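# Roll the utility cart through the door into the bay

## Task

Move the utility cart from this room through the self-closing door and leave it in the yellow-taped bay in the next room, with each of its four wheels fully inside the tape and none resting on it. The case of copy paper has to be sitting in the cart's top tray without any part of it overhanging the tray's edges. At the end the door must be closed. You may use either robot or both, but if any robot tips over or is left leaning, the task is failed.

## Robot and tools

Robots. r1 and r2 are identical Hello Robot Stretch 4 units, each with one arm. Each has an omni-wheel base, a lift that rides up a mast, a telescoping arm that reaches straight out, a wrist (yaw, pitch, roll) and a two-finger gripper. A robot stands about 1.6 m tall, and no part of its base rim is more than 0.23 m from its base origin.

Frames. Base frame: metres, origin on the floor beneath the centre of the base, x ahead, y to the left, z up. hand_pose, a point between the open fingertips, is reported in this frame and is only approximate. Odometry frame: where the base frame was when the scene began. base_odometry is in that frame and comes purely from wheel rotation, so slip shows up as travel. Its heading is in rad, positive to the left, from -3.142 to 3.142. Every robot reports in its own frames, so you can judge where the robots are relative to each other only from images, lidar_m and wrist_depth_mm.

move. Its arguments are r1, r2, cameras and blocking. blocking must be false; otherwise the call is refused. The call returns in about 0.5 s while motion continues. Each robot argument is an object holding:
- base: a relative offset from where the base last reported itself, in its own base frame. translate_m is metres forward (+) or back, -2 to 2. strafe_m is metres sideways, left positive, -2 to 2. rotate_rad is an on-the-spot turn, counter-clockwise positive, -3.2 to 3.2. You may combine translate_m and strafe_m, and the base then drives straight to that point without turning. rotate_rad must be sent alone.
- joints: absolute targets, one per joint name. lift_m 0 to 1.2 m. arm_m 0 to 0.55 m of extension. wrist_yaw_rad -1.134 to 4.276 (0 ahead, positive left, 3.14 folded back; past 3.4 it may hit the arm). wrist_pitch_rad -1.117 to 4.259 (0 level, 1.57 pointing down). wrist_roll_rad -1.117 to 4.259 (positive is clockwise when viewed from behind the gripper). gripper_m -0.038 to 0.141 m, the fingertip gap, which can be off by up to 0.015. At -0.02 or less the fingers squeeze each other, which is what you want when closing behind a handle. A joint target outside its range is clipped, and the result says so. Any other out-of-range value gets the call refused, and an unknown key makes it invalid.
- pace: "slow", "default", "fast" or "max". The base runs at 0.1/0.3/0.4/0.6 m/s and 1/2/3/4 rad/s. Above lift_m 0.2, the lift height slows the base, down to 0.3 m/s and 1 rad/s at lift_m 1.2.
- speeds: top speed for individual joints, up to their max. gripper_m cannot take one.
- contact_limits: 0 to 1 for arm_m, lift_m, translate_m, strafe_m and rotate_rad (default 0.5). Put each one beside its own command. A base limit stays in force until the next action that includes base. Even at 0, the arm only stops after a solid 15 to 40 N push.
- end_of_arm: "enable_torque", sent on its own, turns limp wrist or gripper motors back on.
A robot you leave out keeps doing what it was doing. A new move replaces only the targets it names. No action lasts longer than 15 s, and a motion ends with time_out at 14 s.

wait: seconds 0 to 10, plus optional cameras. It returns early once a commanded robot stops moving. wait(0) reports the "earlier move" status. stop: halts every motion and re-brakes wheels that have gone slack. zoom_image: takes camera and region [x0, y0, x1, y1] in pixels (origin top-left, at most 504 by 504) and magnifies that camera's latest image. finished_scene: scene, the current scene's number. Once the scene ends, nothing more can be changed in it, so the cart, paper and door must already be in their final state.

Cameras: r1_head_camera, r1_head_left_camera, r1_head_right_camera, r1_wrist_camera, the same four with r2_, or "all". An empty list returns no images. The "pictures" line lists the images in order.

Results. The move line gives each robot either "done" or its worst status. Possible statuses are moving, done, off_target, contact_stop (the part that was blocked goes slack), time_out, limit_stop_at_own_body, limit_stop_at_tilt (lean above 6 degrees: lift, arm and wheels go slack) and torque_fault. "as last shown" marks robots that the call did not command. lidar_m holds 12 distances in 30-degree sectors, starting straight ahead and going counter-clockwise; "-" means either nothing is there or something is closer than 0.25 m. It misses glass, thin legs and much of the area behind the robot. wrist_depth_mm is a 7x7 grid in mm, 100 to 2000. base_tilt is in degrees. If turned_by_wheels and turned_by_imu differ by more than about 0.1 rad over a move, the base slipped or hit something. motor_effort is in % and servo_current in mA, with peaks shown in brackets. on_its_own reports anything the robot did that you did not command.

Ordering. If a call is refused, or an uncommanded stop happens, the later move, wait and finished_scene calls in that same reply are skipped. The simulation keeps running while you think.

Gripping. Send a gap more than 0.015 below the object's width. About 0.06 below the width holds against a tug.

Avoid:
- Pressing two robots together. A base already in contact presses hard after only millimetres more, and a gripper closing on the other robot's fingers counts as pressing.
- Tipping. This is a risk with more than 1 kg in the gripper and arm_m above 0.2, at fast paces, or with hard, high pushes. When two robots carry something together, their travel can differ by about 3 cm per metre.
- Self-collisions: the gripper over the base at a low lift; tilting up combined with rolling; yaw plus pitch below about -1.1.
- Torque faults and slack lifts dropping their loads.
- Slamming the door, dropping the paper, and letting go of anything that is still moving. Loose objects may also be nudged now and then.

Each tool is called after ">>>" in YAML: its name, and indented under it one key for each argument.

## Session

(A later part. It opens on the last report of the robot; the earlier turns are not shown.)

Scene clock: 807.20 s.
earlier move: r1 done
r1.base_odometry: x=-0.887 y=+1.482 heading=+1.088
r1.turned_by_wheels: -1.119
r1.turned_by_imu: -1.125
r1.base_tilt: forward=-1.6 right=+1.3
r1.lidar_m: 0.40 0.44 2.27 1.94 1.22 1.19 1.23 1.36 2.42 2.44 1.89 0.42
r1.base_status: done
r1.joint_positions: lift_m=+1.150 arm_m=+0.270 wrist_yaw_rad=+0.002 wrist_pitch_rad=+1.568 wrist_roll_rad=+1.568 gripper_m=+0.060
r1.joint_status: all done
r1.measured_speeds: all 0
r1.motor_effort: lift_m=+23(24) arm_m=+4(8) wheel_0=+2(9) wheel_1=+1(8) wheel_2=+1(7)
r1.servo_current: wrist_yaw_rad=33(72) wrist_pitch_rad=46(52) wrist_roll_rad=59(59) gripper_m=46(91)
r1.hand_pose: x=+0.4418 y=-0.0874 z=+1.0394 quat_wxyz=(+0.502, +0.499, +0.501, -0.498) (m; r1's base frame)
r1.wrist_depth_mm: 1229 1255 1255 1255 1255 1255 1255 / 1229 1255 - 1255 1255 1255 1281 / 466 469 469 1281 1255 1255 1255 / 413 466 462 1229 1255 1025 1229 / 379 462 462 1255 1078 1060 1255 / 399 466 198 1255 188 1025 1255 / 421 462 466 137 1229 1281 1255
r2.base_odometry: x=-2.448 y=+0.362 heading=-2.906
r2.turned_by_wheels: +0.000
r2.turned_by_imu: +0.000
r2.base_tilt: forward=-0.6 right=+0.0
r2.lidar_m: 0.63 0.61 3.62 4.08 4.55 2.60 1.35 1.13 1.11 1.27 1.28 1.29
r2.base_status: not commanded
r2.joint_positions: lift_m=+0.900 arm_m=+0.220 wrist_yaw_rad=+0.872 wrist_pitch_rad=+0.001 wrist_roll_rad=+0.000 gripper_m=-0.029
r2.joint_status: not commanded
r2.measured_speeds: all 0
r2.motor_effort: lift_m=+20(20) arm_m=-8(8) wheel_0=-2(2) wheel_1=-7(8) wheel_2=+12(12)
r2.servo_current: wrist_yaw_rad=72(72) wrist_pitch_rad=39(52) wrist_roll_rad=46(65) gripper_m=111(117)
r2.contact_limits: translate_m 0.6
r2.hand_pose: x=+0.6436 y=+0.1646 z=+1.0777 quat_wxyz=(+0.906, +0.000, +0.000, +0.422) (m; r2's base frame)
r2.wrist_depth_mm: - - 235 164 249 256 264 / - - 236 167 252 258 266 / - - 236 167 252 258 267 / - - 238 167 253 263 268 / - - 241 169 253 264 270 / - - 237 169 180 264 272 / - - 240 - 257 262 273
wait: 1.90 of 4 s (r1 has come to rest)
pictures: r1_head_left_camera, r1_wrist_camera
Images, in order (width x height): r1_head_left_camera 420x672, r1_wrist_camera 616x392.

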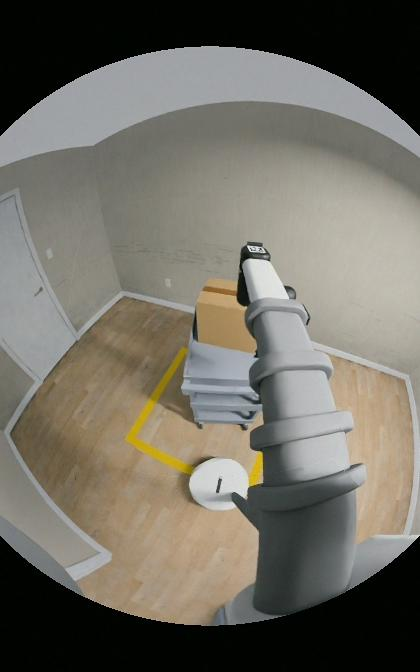

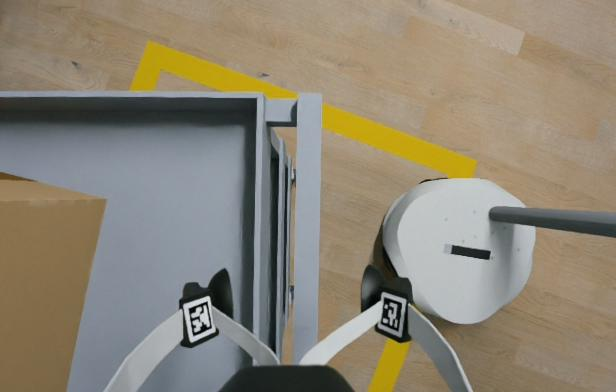

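>>> move:
  r1: {"joints":{"lift_m":0.94},"contact_limits":{"lift_m":0.2}}
  blocking: false
  cameras: []

>>> wait:
  seconds: 2.5
  cameras: ["r1_wrist_camera"]

>>> move:
  r1: {"joints":{"gripper_m":-0.02}}
  blocking: false
  cameras: []

>>> wait:
  seconds: 2
  cameras: ["r1_wrist_camera"]

>>> move:
  r1: {"base":{"translate_m":-0.19,"strafe_m":0.1},"pace":"slow"}
  blocking: false
  cameras: []

>>> wait:
  seconds: 5
  cameras: ["r1_wrist_camera","r1_head_left_camera"]

Scene clock: 823.93 s.
move: r1 moving
r1.base_odometry: x=-0.887 y=+1.482 heading=+1.088
r1.turned_by_wheels: +0.000
r1.turned_by_imu: +0.000
r1.base_tilt: forward=-1.6 right=+1.3
r1.lidar_m: 0.41 0.44 2.27 1.94 1.20 1.18 1.22 1.36 2.43 2.44 1.88 0.43
r1.base_status: not commanded
r1.joint_positions: lift_m=+1.112 arm_m=+0.270 wrist_yaw_rad=+0.002 wrist_pitch_rad=+1.568 wrist_roll_rad=+1.568 gripper_m=+0.060
r1.joint_status: lift_m moving
r1.measured_speeds: translate_m=+0.000 strafe_m=+0.000 rotate_rad=+0.000 lift_m=-0.146 arm_m=+0.000 wrist_yaw_rad=+0.000 wrist_pitch_rad=+0.000 wrist_roll_rad=+0.000
r1.motor_effort: lift_m=+9(22) arm_m=+4(4) wheel_0=+2(2) wheel_1=+1(1) wheel_2=+1(1)
r1.servo_current: wrist_yaw_rad=26(65) wrist_pitch_rad=46(52) wrist_roll_rad=59(65) gripper_m=39(46)
r1.contact_limits: lift_m 0.2
r1.hand_pose: x=+0.4418 y=-0.0874 z=+1.0023 quat_wxyz=(+0.502, +0.499, +0.501, -0.498) (m; r1's base frame)
r1.wrist_depth_mm: 1229 1182 1229 1205 1229 1229 1205 / 1229 1205 1205 1229 1229 1255 1229 / 439 436 436 1255 1229 1229 1255 / 402 436 436 1229 1255 1025 1229 / 377 433 439 - 1025 1025 1229 / 397 436 197 - 189 1008 1229 / 421 439 433 137 1205 1229 1229
r2: as last shown
r2.lidar_m: 0.61 0.62 3.61 4.08 4.53 2.63 1.37 1.12 1.12 1.28 1.30 1.29
r2.motor_effort: lift_m=+20(20) arm_m=-8(8) wheel_0=-2(2) wheel_1=-7(7) wheel_2=+12(12)
r2.servo_current: wrist_yaw_rad=59(65) wrist_pitch_rad=46(52) wrist_roll_rad=46(52) gripper_m=111(117)
r2.contact_limits: translate_m 0.6
r2.wrist_depth_mm: - - 235 164 250 257 264 / - - 236 167 251 258 265 / - - 237 167 252 259 266 / - - 238 167 252 262 270 / - - 240 169 255 264 271 / - - 237 169 180 266 273 / - - 241 - 257 263 276
pictures: none
No camera images: "cameras" was empty.

Scene clock: 825.40 s.
earlier move: r1 done
r1.base_odometry: x=-0.887 y=+1.482 heading=+1.088
r1.turned_by_wheels: +0.000
r1.turned_by_imu: +0.000
r1.base_tilt: forward=-1.6 right=+1.2
r1.lidar_m: 0.41 0.43 2.29 1.95 1.22 1.17 1.19 1.35 2.42 2.44 1.85 0.45
r1.base_status: not commanded
r1.joint_positions: lift_m=+0.941 arm_m=+0.270 wrist_yaw_rad=+0.002 wrist_pitch_rad=+1.565 wrist_roll_rad=+1.568 gripper_m=+0.060
r1.joint_status: all done
r1.measured_speeds: all 0
r1.motor_effort: lift_m=+11(22) arm_m=-2(4) wheel_0=+2(2) wheel_1=+1(1) wheel_2=+1(1)
r1.servo_current: wrist_yaw_rad=65(72) wrist_pitch_rad=39(52) wrist_roll_rad=39(72) gripper_m=39(52)
r1.contact_limits: lift_m 0.2
r1.hand_pose: x=+0.4427 y=-0.0874 z=+0.8304 quat_wxyz=(+0.503, +0.500, +0.500, -0.497) (m; r1's base frame)
r1.wrist_depth_mm: - - - - 1042 1025 1042 / 262 259 258 - 1042 1025 1060 / 260 259 259 - 1042 1060 1042 / 260 259 260 - 1042 820 831 / 262 260 260 - 917 820 820 / 260 260 208 - 186 820 831 / 260 259 213 143 1042 831 1060
r2.base_odometry: x=-2.448 y=+0.362 heading=-2.906
r2.turned_by_wheels: +0.000
r2.turned_by_imu: +0.000
r2.base_tilt: forward=-0.6 right=+0.0
r2.lidar_m: 0.61 0.63 3.61 4.09 4.53 2.60 1.35 1.12 1.12 1.29 1.29 1.29
r2.base_status: not commanded
r2.joint_positions: lift_m=+0.900 arm_m=+0.220 wrist_yaw_rad=+0.872 wrist_pitch_rad=+0.001 wrist_roll_rad=+0.000 gripper_m=-0.029
r2.joint_status: not commanded
r2.measured_speeds: all 0
r2.motor_effort: lift_m=+20(20) arm_m=-8(8) wheel_0=-1(2) wheel_1=-7(7) wheel_2=+12(12)
r2.servo_current: wrist_yaw_rad=46(65) wrist_pitch_rad=39(52) wrist_roll_rad=39(59) gripper_m=117(117)
r2.contact_limits: translate_m 0.6
r2.hand_pose: x=+0.6436 y=+0.1646 z=+1.0777 quat_wxyz=(+0.906, +0.000, +0.000, +0.422) (m; r2's base frame)
r2.wrist_depth_mm: - - 235 164 250 257 265 / - - 236 167 251 258 267 / - - 237 166 251 259 267 / - - 238 167 254 263 268 / - - 240 168 255 263 271 / - - 238 169 180 265 273 / - - 240 - 258 263 276
wait: 1.47 of 2.5 s (r1 has come to rest)
pictures: r1_wrist_camera
Images, in order (width x height): r1_wrist_camera 616x392.

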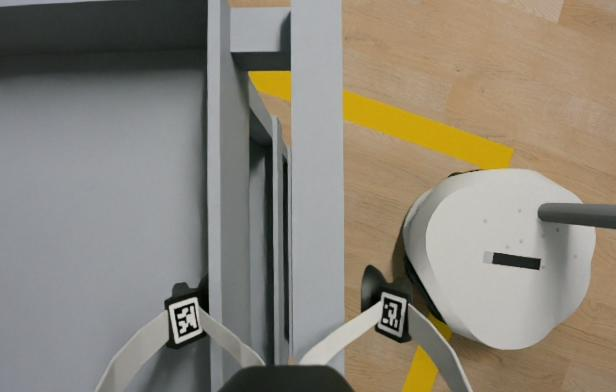

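Scene clock: 825.90 s.
move: r1 moving
r1.base_odometry: x=-0.887 y=+1.482 heading=+1.088
r1.turned_by_wheels: +0.000
r1.turned_by_imu: +0.000
r1.base_tilt: forward=-1.6 right=+1.3
r1.lidar_m: 0.39 0.43 2.28 1.96 1.21 1.19 1.22 1.35 2.42 2.43 1.86 0.44
r1.base_status: not commanded
r1.joint_positions: lift_m=+0.940 arm_m=+0.270 wrist_yaw_rad=+0.002 wrist_pitch_rad=+1.562 wrist_roll_rad=+1.568 gripper_m=+0.041
r1.joint_status: gripper_m moving
r1.measured_speeds: translate_m=+0.000 strafe_m=+0.000 rotate_rad=+0.000 lift_m=-0.002 arm_m=+0.000 wrist_yaw_rad=+0.000 wrist_pitch_rad=+0.000 wrist_roll_rad=+0.000
r1.motor_effort: lift_m=+14(14) arm_m=-4(4) wheel_0=+2(2) wheel_1=+1(1) wheel_2=+1(1)
r1.servo_current: wrist_yaw_rad=59(65) wrist_pitch_rad=52(59) wrist_roll_rad=33(59) gripper_m=156(156)
r1.contact_limits: lift_m 0.2
r1.hand_pose: x=+0.4435 y=-0.0874 z=+0.8302 quat_wxyz=(+0.503, +0.501, +0.499, -0.497) (m; r1's base frame)
r1.wrist_depth_mm: - - 196 - 1025 1042 1042 / 260 258 258 - 1042 1042 1025 / 259 259 233 525 1042 1042 1042 / 262 259 259 - 1042 831 831 / 259 259 258 - 878 831 820 / 260 259 193 - 187 820 820 / 259 154 259 - 1042 1025 1008
r2: as last shown
r2.base_tilt: forward=-0.6 right=+0.1
r2.lidar_m: 0.64 0.64 3.62 4.09 4.53 2.63 1.37 1.13 1.12 1.29 1.29 1.28
r2.servo_current: wrist_yaw_rad=59(65) wrist_pitch_rad=39(46) wrist_roll_rad=46(52) gripper_m=111(117)
r2.contact_limits: translate_m 0.6
r2.wrist_depth_mm: - - 236 164 249 257 265 / - - 236 167 251 258 265 / - - 237 166 251 260 266 / - - 238 167 253 262 270 / - - 239 169 253 263 270 / - - 237 169 180 264 272 / - - 240 - 258 263 274
pictures: none
No camera images: "cameras" was empty.

Scene clock: 826.97 s.
earlier move: r1 done
r1.base_odometry: x=-0.887 y=+1.482 heading=+1.088
r1.turned_by_wheels: +0.000
r1.turned_by_imu: +0.000
r1.base_tilt: forward=-1.6 right=+1.3
r1.lidar_m: 0.39 0.41 2.29 1.94 1.21 1.17 1.21 1.36 2.42 2.44 1.88 0.42
r1.base_status: not commanded
r1.joint_positions: lift_m=+0.940 arm_m=+0.270 wrist_yaw_rad=+0.002 wrist_pitch_rad=+1.566 wrist_roll_rad=+1.568 gripper_m=-0.018
r1.joint_status: all done
r1.measured_speeds: all 0
r1.motor_effort: lift_m=+20(21) arm_m=-4(4) wheel_0=+2(2) wheel_1=+1(1) wheel_2=+1(1)
r1.servo_current: wrist_yaw_rad=46(78) wrist_pitch_rad=39(59) wrist_roll_rad=39(65) gripper_m=130(325)
r1.contact_limits: lift_m 0.2
r1.hand_pose: x=+0.4425 y=-0.0874 z=+0.8297 quat_wxyz=(+0.502, +0.500, +0.500, -0.498) (m; r1's base frame)
r1.wrist_depth_mm: - - 187 - 1042 1042 1042 / 252 251 251 - 1025 1060 1060 / 252 253 251 - 1060 1042 1042 / 252 252 253 1042 991 831 866 / 251 252 252 1060 831 831 842 / 252 252 200 1060 180 820 854 / 253 164 253 512 169 1042 -
r2.base_odometry: x=-2.448 y=+0.362 heading=-2.906
r2.turned_by_wheels: +0.000
r2.turned_by_imu: +0.000
r2.base_tilt: forward=-0.6 right=+0.1
r2.lidar_m: 0.61 0.62 3.61 4.11 4.54 2.61 1.35 1.13 1.13 1.28 1.29 1.28
r2.base_status: not commanded
r2.joint_positions: lift_m=+0.900 arm_m=+0.220 wrist_yaw_rad=+0.872 wrist_pitch_rad=+0.001 wrist_roll_rad=+0.000 gripper_m=-0.029
r2.joint_status: not commanded
r2.measured_speeds: all 0
r2.motor_effort: lift_m=+20(21) arm_m=-8(8) wheel_0=-2(2) wheel_1=-7(7) wheel_2=+12(12)
r2.servo_current: wrist_yaw_rad=65(65) wrist_pitch_rad=33(46) wrist_roll_rad=39(59) gripper_m=117(117)
r2.contact_limits: translate_m 0.6
r2.hand_pose: x=+0.6436 y=+0.1646 z=+1.0777 quat_wxyz=(+0.906, +0.000, +0.000, +0.422) (m; r2's base frame)
r2.wrist_depth_mm: - - 235 163 249 257 265 / - - 236 167 251 258 266 / - - 236 167 253 259 267 / - - 239 167 253 263 268 / - - 239 168 255 263 271 / - - 236 169 180 266 272 / - - 241 - 258 262 274
wait: 1.07 of 2 s (r1 has come to rest)
pictures: r1_wrist_camera
Images, in order (width x height): r1_wrist_camera 616x392.

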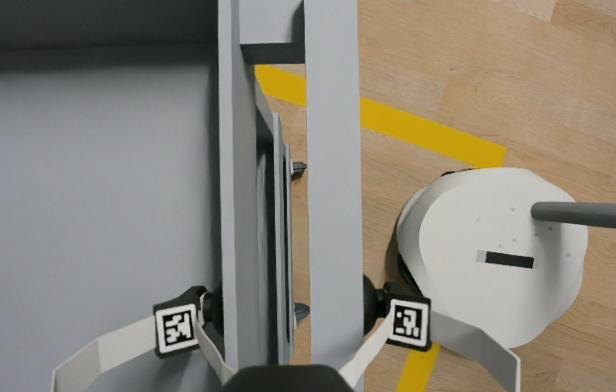

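Scene clock: 827.47 s.
move: r1 moving
r1.base_odometry: x=-0.898 y=+1.474 heading=+1.087
r1.turned_by_wheels: -0.001
r1.turned_by_imu: -0.001
r1.base_tilt: forward=-1.6 right=+1.3
r1.lidar_m: 0.39 0.42 2.25 1.92 1.17 1.15 1.21 1.34 2.42 2.45 1.88 0.44
r1.base_status: translate_m moving; strafe_m moving
r1.joint_positions: lift_m=+0.940 arm_m=+0.270 wrist_yaw_rad=+0.002 wrist_pitch_rad=+1.564 wrist_roll_rad=+1.568 gripper_m=-0.018
r1.joint_status: not commanded
r1.measured_speeds: translate_m=-0.049 strafe_m=+0.025 rotate_rad=-0.002 lift_m=+0.000 arm_m=+0.000 wrist_yaw_rad=+0.000 wrist_pitch_rad=-0.018 wrist_roll_rad=+0.001
r1.motor_effort: lift_m=+21(21) arm_m=-4(4) wheel_0=-8(11) wheel_1=-6(6) wheel_2=+7(9)
r1.servo_current: wrist_yaw_rad=46(59) wrist_pitch_rad=52(52) wrist_roll_rad=65(65) gripper_m=130(143)
r1.contact_limits: lift_m 0.2
r1.hand_pose: x=+0.4430 y=-0.0874 z=+0.8297 quat_wxyz=(+0.503, +0.500, +0.500, -0.497) (m; r1's base frame)
r1.wrist_depth_mm: - - 204 - 1008 1042 1042 / 256 255 255 - 1025 1025 1042 / 255 255 244 - 1042 1025 1042 / 255 254 242 574 1060 831 854 / 257 255 255 574 842 820 831 / 255 255 196 544 181 820 831 / 256 168 230 127 177 152 1042
r2: as last shown
r2.base_tilt: forward=-0.6 right=+0.0
r2.lidar_m: 0.59 0.64 3.62 4.10 4.52 2.60 1.36 1.12 1.12 1.27 1.30 1.29
r2.motor_effort: lift_m=+20(20) arm_m=-8(8) wheel_0=-1(2) wheel_1=-7(7) wheel_2=+12(12)
r2.servo_current: wrist_yaw_rad=52(65) wrist_pitch_rad=39(46) wrist_roll_rad=52(59) gripper_m=111(117)
r2.contact_limits: translate_m 0.6
r2.wrist_depth_mm: - - 235 164 249 257 265 / - - 236 167 251 258 266 / - - 237 166 252 259 267 / - - 238 167 253 262 268 / - - 239 168 255 263 271 / - - 236 169 180 266 273 / - - 240 - 257 263 274
pictures: none
No camera images: "cameras" was empty.

Scene clock: 830.27 s.
earlier move: r1 done
r1.base_odometry: x=-1.063 y=+1.361 heading=+1.088
r1.turned_by_wheels: +0.001
r1.turned_by_imu: +0.001
r1.base_tilt: forward=-1.6 right=+1.3
r1.lidar_m: 0.41 0.45 2.25 1.60 0.96 1.01 1.05 1.07 2.15 2.47 2.10 0.43
r1.base_status: done
r1.joint_positions: lift_m=+0.940 arm_m=+0.270 wrist_yaw_rad=+0.002 wrist_pitch_rad=+1.561 wrist_roll_rad=+1.571 gripper_m=-0.018
r1.joint_status: not commanded
r1.measured_speeds: all 0
r1.motor_effort: lift_m=+21(21) arm_m=-4(4) wheel_0=-3(12) wheel_1=-3(7) wheel_2=+6(11)
r1.servo_current: wrist_yaw_rad=39(72) wrist_pitch_rad=59(65) wrist_roll_rad=52(65) gripper_m=124(143)
r1.contact_limits: lift_m 0.2
r1.hand_pose: x=+0.4439 y=-0.0874 z=+0.8297 quat_wxyz=(+0.503, +0.502, +0.498, -0.497) (m; r1's base frame)
r1.wrist_depth_mm: 257 256 191 - 1042 1042 1025 / 257 257 256 - 1042 1025 1042 / 256 255 255 831 - 1008 1008 / 257 257 256 - 976 831 820 / 258 256 257 1042 854 831 831 / 258 256 195 - 187 820 831 / 257 167 243 127 1042 151 1042
r2.base_odometry: x=-2.448 y=+0.362 heading=-2.906
r2.turned_by_wheels: +0.000
r2.turned_by_imu: +0.000
r2.base_tilt: forward=-0.6 right=+0.0
r2.lidar_m: 0.61 0.63 3.62 4.08 4.54 2.61 1.37 1.12 1.13 1.25 1.30 1.30
r2.base_status: not commanded
r2.joint_positions: lift_m=+0.900 arm_m=+0.220 wrist_yaw_rad=+0.872 wrist_pitch_rad=+0.001 wrist_roll_rad=+0.000 gripper_m=-0.029
r2.joint_status: not commanded
r2.measured_speeds: all 0
r2.motor_effort: lift_m=+20(20) arm_m=-8(8) wheel_0=-2(2) wheel_1=-7(8) wheel_2=+12(12)
r2.servo_current: wrist_yaw_rad=52(72) wrist_pitch_rad=39(46) wrist_roll_rad=46(59) gripper_m=111(117)
r2.contact_limits: translate_m 0.6
r2.hand_pose: x=+0.6436 y=+0.1646 z=+1.0777 quat_wxyz=(+0.906, +0.000, +0.000, +0.422) (m; r2's base frame)
r2.wrist_depth_mm: - - 234 164 250 257 266 / - - 236 167 251 257 265 / - - 237 166 251 259 267 / - - 238 167 253 262 270 / - - 240 168 255 264 271 / - - 237 169 180 265 272 / - - 241 - 258 262 274
wait: 2.80 of 5 s (r1 has come to rest)
pictures: r1_head_left_camera, r1_wrist_camera
Images, in order (width x height): r1_head_left_camera 420x672, r1_wrist_camera 616x392.

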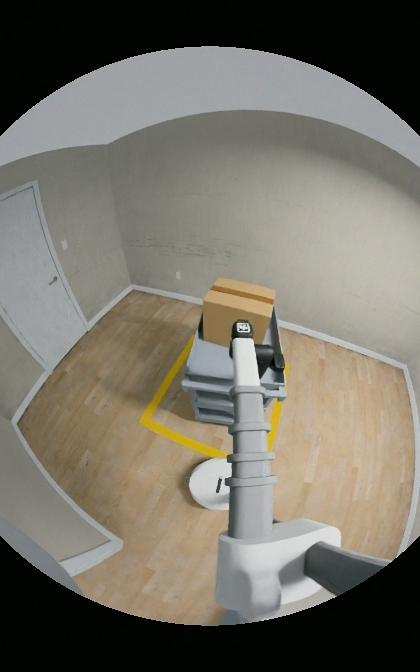

